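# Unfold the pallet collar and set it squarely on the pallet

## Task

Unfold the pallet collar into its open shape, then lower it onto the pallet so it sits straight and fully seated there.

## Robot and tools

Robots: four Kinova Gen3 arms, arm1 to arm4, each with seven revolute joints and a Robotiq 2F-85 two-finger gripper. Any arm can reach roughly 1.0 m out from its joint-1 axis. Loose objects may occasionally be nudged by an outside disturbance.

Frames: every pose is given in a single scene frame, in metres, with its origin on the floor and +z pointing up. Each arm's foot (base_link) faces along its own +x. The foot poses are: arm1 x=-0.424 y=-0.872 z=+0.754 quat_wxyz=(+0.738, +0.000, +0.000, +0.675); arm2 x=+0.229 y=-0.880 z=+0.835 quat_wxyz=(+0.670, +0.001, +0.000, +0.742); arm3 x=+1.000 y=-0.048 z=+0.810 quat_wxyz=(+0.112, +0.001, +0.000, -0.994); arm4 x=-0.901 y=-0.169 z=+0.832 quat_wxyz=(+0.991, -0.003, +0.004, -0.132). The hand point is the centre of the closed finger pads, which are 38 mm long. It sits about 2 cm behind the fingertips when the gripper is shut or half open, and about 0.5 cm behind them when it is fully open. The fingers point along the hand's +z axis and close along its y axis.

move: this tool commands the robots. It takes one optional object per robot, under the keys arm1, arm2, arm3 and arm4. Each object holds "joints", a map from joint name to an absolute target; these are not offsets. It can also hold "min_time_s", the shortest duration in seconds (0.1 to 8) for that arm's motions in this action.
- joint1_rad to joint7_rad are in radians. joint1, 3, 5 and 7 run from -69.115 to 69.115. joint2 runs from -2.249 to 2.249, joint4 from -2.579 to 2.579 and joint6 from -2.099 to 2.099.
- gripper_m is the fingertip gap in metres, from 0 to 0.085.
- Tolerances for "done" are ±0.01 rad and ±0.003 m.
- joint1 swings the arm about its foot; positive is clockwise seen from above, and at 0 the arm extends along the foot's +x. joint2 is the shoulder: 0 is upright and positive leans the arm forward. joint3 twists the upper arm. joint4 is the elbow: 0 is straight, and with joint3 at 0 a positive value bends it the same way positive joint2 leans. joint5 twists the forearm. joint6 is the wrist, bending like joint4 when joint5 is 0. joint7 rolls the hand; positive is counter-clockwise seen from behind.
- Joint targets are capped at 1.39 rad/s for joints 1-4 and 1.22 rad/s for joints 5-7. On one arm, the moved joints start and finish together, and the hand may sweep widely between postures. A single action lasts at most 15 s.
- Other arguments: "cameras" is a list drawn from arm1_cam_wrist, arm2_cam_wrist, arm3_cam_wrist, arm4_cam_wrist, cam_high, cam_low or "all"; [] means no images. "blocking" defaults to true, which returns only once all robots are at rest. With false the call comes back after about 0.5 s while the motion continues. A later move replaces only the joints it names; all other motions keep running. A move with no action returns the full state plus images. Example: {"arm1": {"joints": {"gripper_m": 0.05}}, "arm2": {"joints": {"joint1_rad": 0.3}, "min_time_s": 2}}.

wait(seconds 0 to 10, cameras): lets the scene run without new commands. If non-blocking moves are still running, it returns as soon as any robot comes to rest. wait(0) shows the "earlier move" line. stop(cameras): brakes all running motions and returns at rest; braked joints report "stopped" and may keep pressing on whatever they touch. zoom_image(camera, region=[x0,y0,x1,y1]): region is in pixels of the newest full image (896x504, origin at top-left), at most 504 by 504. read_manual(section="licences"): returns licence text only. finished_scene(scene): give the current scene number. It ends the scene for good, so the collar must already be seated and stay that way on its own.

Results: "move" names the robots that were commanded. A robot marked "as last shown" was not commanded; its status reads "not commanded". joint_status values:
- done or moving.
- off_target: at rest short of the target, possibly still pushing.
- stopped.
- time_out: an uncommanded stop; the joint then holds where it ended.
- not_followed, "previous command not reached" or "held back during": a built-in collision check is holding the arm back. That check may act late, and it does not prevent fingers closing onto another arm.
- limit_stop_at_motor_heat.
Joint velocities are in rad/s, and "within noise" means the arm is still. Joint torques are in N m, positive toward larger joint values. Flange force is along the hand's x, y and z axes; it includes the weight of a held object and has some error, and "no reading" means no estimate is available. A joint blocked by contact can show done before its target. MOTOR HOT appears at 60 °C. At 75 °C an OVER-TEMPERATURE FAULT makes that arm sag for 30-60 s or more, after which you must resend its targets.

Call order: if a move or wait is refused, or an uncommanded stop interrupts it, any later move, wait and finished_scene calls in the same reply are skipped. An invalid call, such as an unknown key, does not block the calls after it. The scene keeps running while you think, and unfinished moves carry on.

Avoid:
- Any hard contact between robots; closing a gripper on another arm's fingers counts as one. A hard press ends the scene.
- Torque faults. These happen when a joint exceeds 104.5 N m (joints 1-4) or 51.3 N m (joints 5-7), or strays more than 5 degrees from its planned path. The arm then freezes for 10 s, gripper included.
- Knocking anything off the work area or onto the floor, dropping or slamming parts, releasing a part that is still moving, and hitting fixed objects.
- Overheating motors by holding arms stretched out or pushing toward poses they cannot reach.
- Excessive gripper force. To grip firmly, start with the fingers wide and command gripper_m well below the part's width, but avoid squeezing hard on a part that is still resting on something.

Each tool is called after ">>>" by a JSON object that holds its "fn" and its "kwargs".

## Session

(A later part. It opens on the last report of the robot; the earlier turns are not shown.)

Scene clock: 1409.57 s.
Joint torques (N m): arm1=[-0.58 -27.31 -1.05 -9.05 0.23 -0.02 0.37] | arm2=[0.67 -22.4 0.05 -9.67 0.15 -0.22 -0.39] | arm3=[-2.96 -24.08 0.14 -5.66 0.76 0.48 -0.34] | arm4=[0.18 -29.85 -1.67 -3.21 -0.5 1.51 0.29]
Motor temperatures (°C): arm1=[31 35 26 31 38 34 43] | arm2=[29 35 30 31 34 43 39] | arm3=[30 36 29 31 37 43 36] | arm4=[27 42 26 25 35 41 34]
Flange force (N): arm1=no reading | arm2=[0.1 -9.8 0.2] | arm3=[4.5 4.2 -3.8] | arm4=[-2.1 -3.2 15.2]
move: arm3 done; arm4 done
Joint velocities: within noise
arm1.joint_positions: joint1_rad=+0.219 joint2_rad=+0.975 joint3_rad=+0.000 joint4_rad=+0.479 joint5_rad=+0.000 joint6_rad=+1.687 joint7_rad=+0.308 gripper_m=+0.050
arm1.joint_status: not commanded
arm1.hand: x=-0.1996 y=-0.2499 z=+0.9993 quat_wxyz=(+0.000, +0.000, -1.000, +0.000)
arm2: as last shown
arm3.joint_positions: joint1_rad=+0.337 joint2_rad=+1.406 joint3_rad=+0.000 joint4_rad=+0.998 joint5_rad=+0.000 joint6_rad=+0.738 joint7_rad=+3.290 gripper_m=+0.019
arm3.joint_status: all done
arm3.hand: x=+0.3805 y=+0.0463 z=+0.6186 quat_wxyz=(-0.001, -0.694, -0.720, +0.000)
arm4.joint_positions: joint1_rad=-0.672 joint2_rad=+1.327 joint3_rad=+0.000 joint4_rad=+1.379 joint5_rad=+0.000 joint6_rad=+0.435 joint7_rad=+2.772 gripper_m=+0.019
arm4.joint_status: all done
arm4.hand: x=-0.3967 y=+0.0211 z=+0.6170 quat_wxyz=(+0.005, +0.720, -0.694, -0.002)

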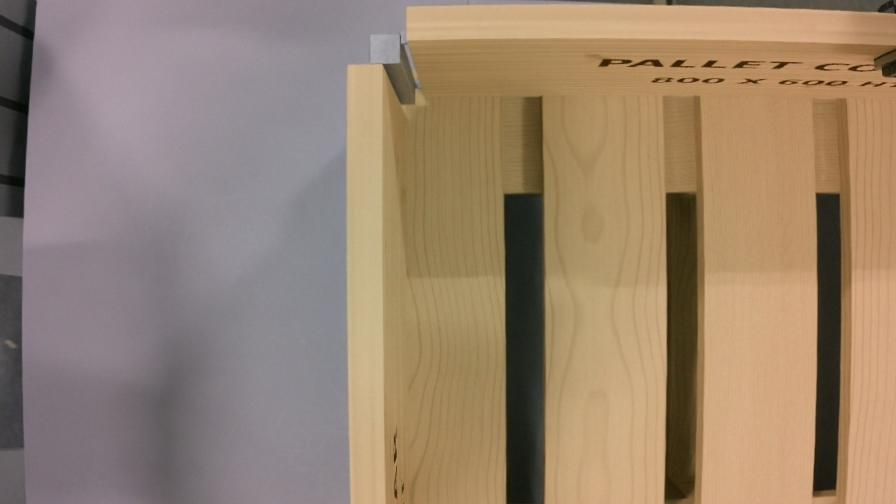

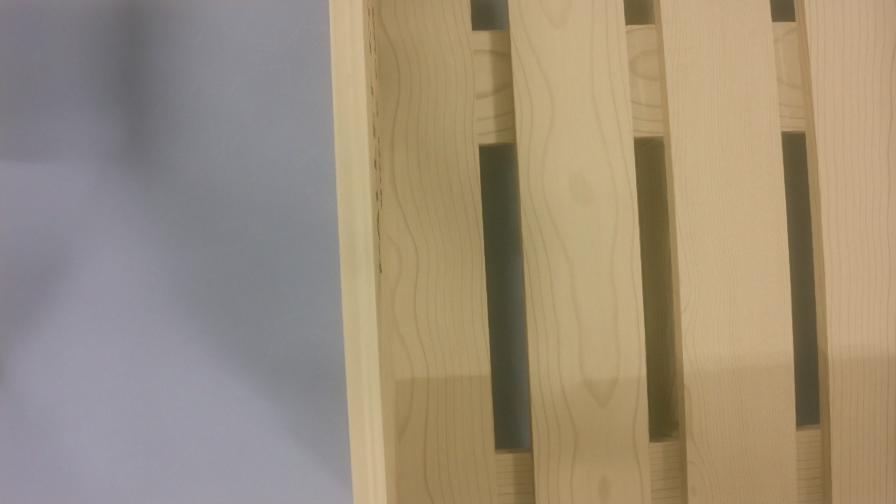

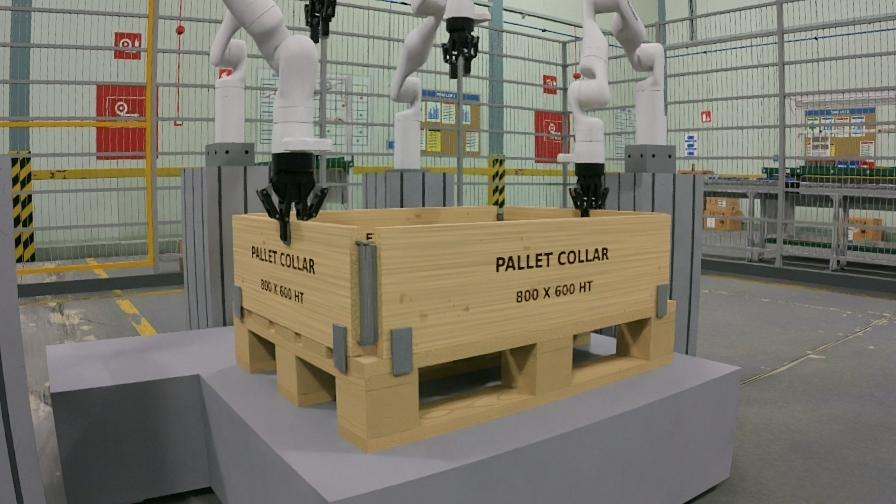

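>>> {"fn": "move", "kwargs": {"arm3": {"joints":{"joint2_rad":1.4355,"joint4_rad":0.976,"joint6_rad":0.7301},"min_time_s":1.8}, "arm4": {"joints":{"joint2_rad":1.3579,"joint4_rad":1.3586,"joint6_rad":0.4251},"min_time_s":1.8}, "cameras": ["arm1_cam_wrist","cam_low"]}}

>>> {"fn": "zoom_image", "kwargs": {"camera": "cam_low", "region": [220, 240, 450, 400]}}

>>> {"fn": "zoom_image", "kwargs": {"camera": "cam_low", "region": [440, 240, 690, 400]}}

Scene clock: 1420.97 s.
Joint torques (N m): arm1=[-0.56 -27.31 -1.01 -9.03 0.22 -0.03 0.39] | arm2=[0.67 -22.35 0.04 -9.68 0.19 -0.29 -0.39] | arm3=[-4.62 41.82 -4.15 -15.39 -0.49 -26.31 -0.29] | arm4=[3.9 42.31 3.34 -28.84 1.29 -26.06 0]
Motor temperatures (°C): arm1=[31 35 26 31 38 34 43] | arm2=[29 35 30 31 34 43 39] | arm3=[30 36 29 31 37 43 36] | arm4=[27 42 26 25 35 41 34]
Flange force (N): arm1=no reading | arm2=[0.1 -9.8 0.0] | arm3=[-8.0 83.3 -174.6] | arm4=[21.3 86.7 -202.9]
move: arm3 done; arm4 done
TORQUE WARNING: arm3's joint6_rad reached its warning level (29.4 N m). A warning alone does not stop the arm.
Joint velocities: within noise
arm1.joint_positions: joint1_rad=+0.219 joint2_rad=+0.975 joint3_rad=+0.000 joint4_rad=+0.479 joint5_rad=+0.000 joint6_rad=+1.687 joint7_rad=+0.308 gripper_m=+0.050
arm1.joint_status: not commanded
arm1.hand: x=-0.1996 y=-0.2499 z=+0.9993 quat_wxyz=(+0.000, +0.000, -1.000, +0.000)
arm2: as last shown
arm3.joint_positions: joint1_rad=+0.337 joint2_rad=+1.434 joint3_rad=+0.000 joint4_rad=+0.976 joint5_rad=+0.000 joint6_rad=+0.730 joint7_rad=+3.290 gripper_m=+0.019
arm3.joint_status: all done
arm3.hand: x=+0.3796 y=+0.0464 z=+0.6057 quat_wxyz=(+0.000, -0.694, -0.720, +0.000)
arm4.joint_positions: joint1_rad=-0.672 joint2_rad=+1.355 joint3_rad=+0.000 joint4_rad=+1.359 joint5_rad=+0.000 joint6_rad=+0.425 joint7_rad=+2.772 gripper_m=+0.019
arm4.joint_status: all done
arm4.hand: x=-0.3957 y=+0.0216 z=+0.6043 quat_wxyz=(+0.004, +0.720, -0.694, -0.001)

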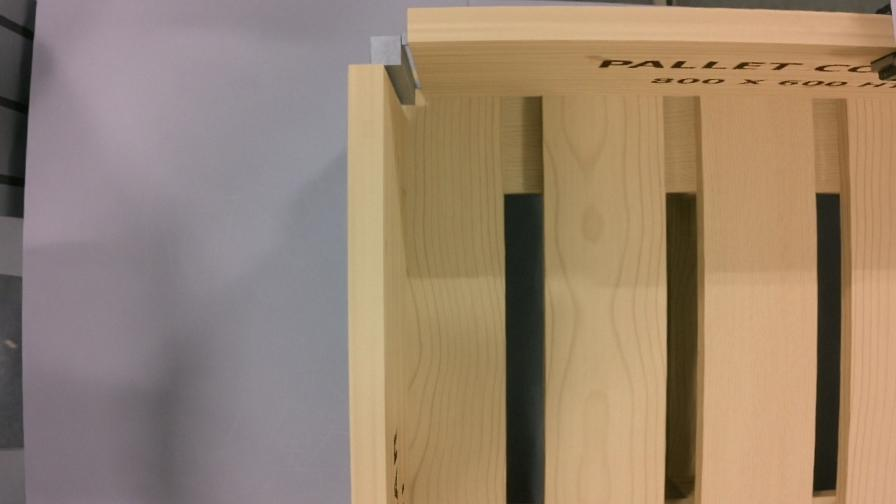

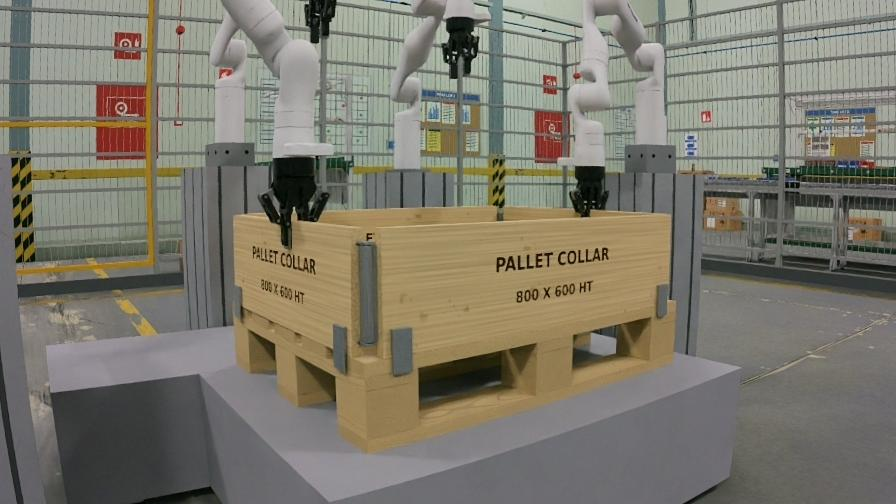

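Scaled by 2.191 from the camera's image (finer frame: 1280x720).

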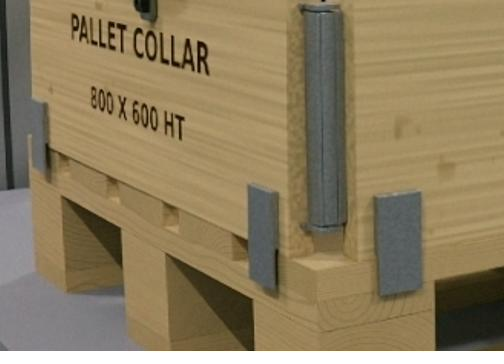

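Scaled by 2.016 from the camera's image (finer frame: 1280x720).

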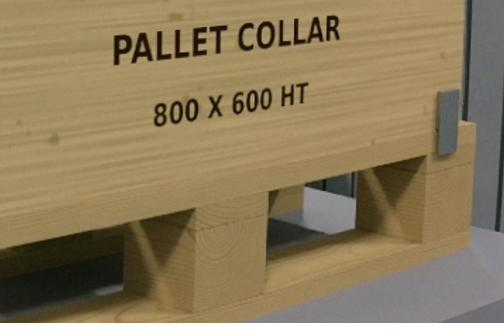

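Seated. Relieve to .618, release, raise.

>>> {"fn": "move", "kwargs": {"arm3": {"joints":{"joint2_rad":1.4108,"joint4_rad":0.9944,"joint6_rad":0.7364},"min_time_s":0.8}, "arm4": {"joints":{"joint2_rad":1.332,"joint4_rad":1.3755,"joint6_rad":0.4341},"min_time_s":0.8}}}

>>> {"fn": "move", "kwargs": {"arm3": {"joints":{"gripper_m":0.05}}, "arm4": {"joints":{"gripper_m":0.05}}}}

>>> {"fn": "move", "kwargs": {"arm3": {"joints":{"joint2_rad":1.3247,"joint4_rad":1.0486,"joint6_rad":0.7683},"min_time_s":1.5}, "arm4": {"joints":{"joint2_rad":1.2404,"joint4_rad":1.4293,"joint6_rad":0.4719},"min_time_s":1.5}, "cameras": ["arm1_cam_wrist","cam_high","cam_low"]}}

>>> {"fn": "zoom_image", "kwargs": {"camera": "cam_low", "region": [220, 200, 690, 440]}}

Scene clock: 1432.87 s.
Joint torques (N m): arm1=[-0.53 -27.34 -0.98 -9.09 0.23 -0.05 0.36] | arm2=[0.56 -22.28 -0.04 -9.63 0.22 -0.27 -0.36] | arm3=[0.47 -36.48 0.61 -6.06 0.08 4.29 -0.04] | arm4=[-1.54 -34.65 -1.36 -0.87 -0.29 4.56 0.01]
Motor temperatures (°C): arm1=[31 35 26 31 38 34 43] | arm2=[29 35 30 30 34 43 39] | arm3=[30 38 29 31 37 44 36] | arm4=[27 44 26 26 35 44 34]
Flange force (N): arm1=no reading | arm2=[0.0 -9.7 -0.1] | arm3=[-0.1 -3.6 23.9] | arm4=[-0.2 -9.3 31.4]
move: arm3 done; arm4 done
Joint velocities: within noise
arm1.joint_positions: joint1_rad=+0.219 joint2_rad=+0.975 joint3_rad=+0.000 joint4_rad=+0.479 joint5_rad=+0.000 joint6_rad=+1.687 joint7_rad=+0.308 gripper_m=+0.050
arm1.joint_status: not commanded
arm1.hand: x=-0.1996 y=-0.2499 z=+0.9993 quat_wxyz=(+0.000, +0.000, -1.000, +0.000)
arm2: as last shown
arm3.joint_positions: joint1_rad=+0.337 joint2_rad=+1.411 joint3_rad=+0.000 joint4_rad=+0.994 joint5_rad=+0.000 joint6_rad=+0.736 joint7_rad=+3.290 gripper_m=+0.019
arm3.joint_status: all done
arm3.hand: x=+0.3806 y=+0.0463 z=+0.6161 quat_wxyz=(-0.001, -0.694, -0.720, +0.000)
arm4.joint_positions: joint1_rad=-0.672 joint2_rad=+1.332 joint3_rad=+0.000 joint4_rad=+1.375 joint5_rad=+0.000 joint6_rad=+0.434 joint7_rad=+2.772 gripper_m=+0.019
arm4.joint_status: all done
arm4.hand: x=-0.3966 y=+0.0211 z=+0.6148 quat_wxyz=(+0.005, +0.720, -0.694, -0.002)
pictures: none

Scene clock: 1433.77 s.
Joint torques (N m): arm1=[-0.51 -27.38 -1.04 -9.06 0.23 -0.04 0.37] | arm2=[0.61 -22.25 0.1 -9.63 0.2 -0.24 -0.36] | arm3=[-0.74 -25.56 0.47 -6.74 0.52 0.07 -0.04] | arm4=[0.23 -23.31 -0.52 -3.56 -0.16 0.32 -0.02]
Motor temperatures (°C): arm1=[31 35 26 31 38 34 43] | arm2=[29 35 30 30 34 43 39] | arm3=[30 38 29 31 37 44 36] | arm4=[27 44 26 26 35 44 34]
Flange force (N): arm1=no reading | arm2=[0.0 -10.0 0.0] | arm3=[0.1 5.4 -2.6] | arm4=[-0.3 0.8 -0.6]
move: arm3 done; arm4 done
Joint velocities: within noise
arm1.joint_positions: joint1_rad=+0.219 joint2_rad=+0.975 joint3_rad=+0.000 joint4_rad=+0.479 joint5_rad=+0.000 joint6_rad=+1.687 joint7_rad=+0.308 gripper_m=+0.050
arm1.joint_status: not commanded
arm1.hand: x=-0.1996 y=-0.2499 z=+0.9993 quat_wxyz=(+0.000, +0.000, -1.000, +0.000)
arm2: as last shown
arm3.joint_positions: joint1_rad=+0.337 joint2_rad=+1.411 joint3_rad=+0.000 joint4_rad=+0.994 joint5_rad=+0.000 joint6_rad=+0.736 joint7_rad=+3.290 gripper_m=+0.050
arm3.joint_status: all done
arm3.hand: x=+0.3806 y=+0.0463 z=+0.6161 quat_wxyz=(-0.001, -0.694, -0.720, +0.000)
arm4.joint_positions: joint1_rad=-0.672 joint2_rad=+1.332 joint3_rad=+0.000 joint4_rad=+1.375 joint5_rad=+0.000 joint6_rad=+0.434 joint7_rad=+2.772 gripper_m=+0.050
arm4.joint_status: all done
arm4.hand: x=-0.3966 y=+0.0211 z=+0.6148 quat_wxyz=(+0.005, +0.720, -0.694, -0.002)
pictures: none

Scene clock: 1435.57 s.
Joint torques (N m): arm1=[-0.52 -27.34 -1.01 -9.11 0.21 -0.04 0.37] | arm2=[0.63 -22.31 -0.07 -9.72 0.18 -0.25 -0.37] | arm3=[-0.7 -25.4 0.47 -6.91 0.53 0.05 -0.03] | arm4=[0.28 -23.1 -0.55 -3.81 -0.13 0.3 -0.01]
Motor temperatures (°C): arm1=[31 35 26 31 38 34 43] | arm2=[29 35 30 30 34 43 39] | arm3=[30 38 29 31 37 44 36] | arm4=[27 44 26 26 35 44 34]
Flange force (N): arm1=no reading | arm2=[0.0 -10.3 0.2] | arm3=[0.1 5.0 -2.2] | arm4=[-0.5 0.6 -0.5]
move: arm3 done; arm4 done
Joint velocities: within noise
arm1.joint_positions: joint1_rad=+0.219 joint2_rad=+0.975 joint3_rad=+0.000 joint4_rad=+0.479 joint5_rad=+0.000 joint6_rad=+1.687 joint7_rad=+0.308 gripper_m=+0.050
arm1.joint_status: not commanded
arm1.hand: x=-0.1996 y=-0.2499 z=+0.9993 quat_wxyz=(+0.000, +0.000, -1.000, +0.000)
arm2: as last shown
arm3.joint_positions: joint1_rad=+0.337 joint2_rad=+1.325 joint3_rad=+0.000 joint4_rad=+1.049 joint5_rad=+0.000 joint6_rad=+0.768 joint7_rad=+3.290 gripper_m=+0.050
arm3.joint_status: all done
arm3.hand: x=+0.3805 y=+0.0463 z=+0.6585 quat_wxyz=(-0.001, -0.694, -0.720, +0.000)
arm4.joint_positions: joint1_rad=-0.672 joint2_rad=+1.240 joint3_rad=+0.000 joint4_rad=+1.429 joint5_rad=+0.000 joint6_rad=+0.472 joint7_rad=+2.772 gripper_m=+0.050
arm4.joint_status: all done
arm4.hand: x=-0.3963 y=+0.0213 z=+0.6570 quat_wxyz=(+0.005, +0.720, -0.694, -0.002)

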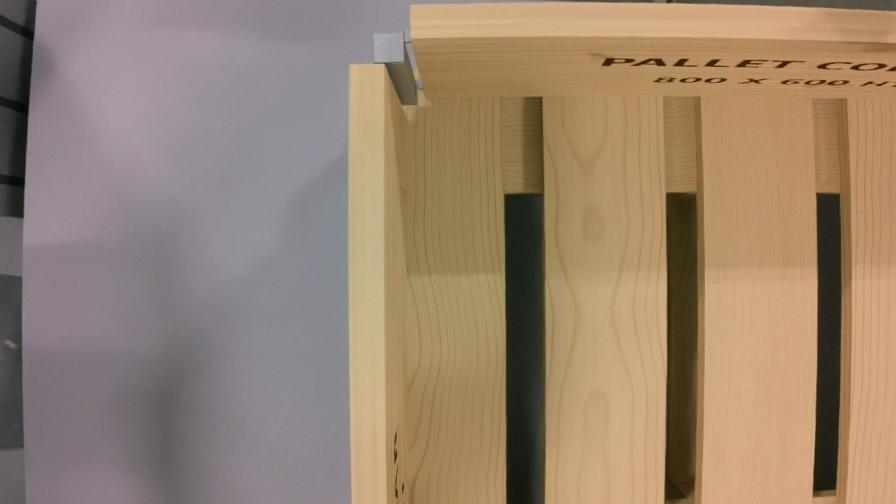

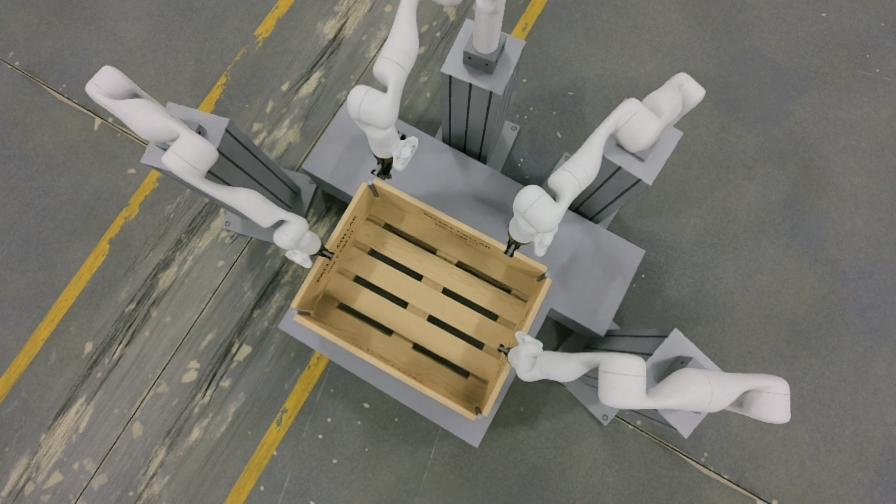

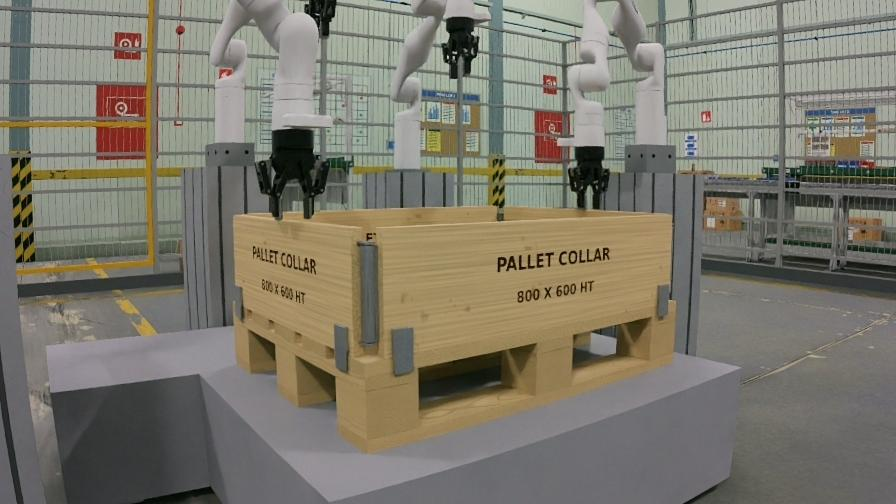

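Scaled by 1.072 from the camera's image (finer frame: 1280x720).

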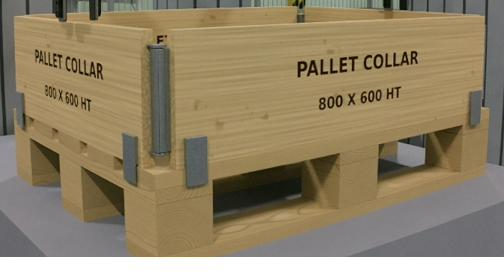

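>>> {"fn": "zoom_image", "kwargs": {"camera": "cam_low", "region": [220, 240, 450, 400]}}

>>> {"fn": "zoom_image", "kwargs": {"camera": "cam_low", "region": [440, 240, 690, 400]}}

>>> {"fn": "zoom_image", "kwargs": {"camera": "arm1_cam_wrist", "region": [300, 0, 640, 190]}}

Scaled by 2.191 from the camera's image (finer frame: 1280x720).

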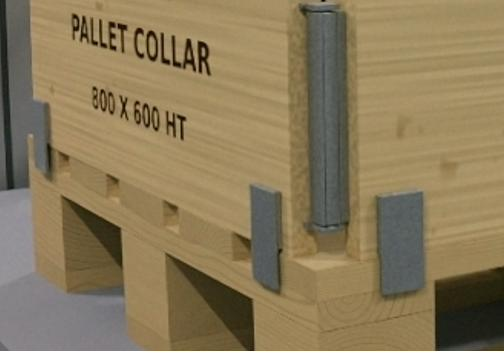

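Scaled by 2.016 from the camera's image (finer frame: 1280x720).

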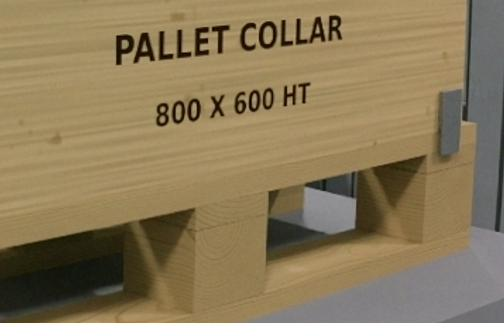

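Scaled by 1.482 from the camera's image (finer frame: 1280x720).

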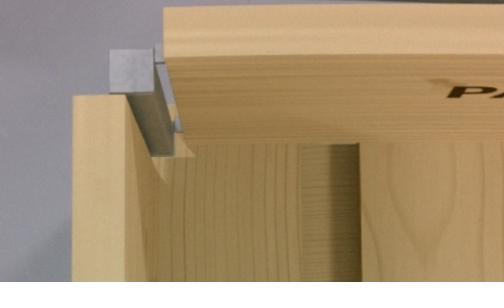

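Seated equally.

>>> {"fn": "finished_scene", "kwargs": {"scene": 2}}

The scene is finished: the task was done.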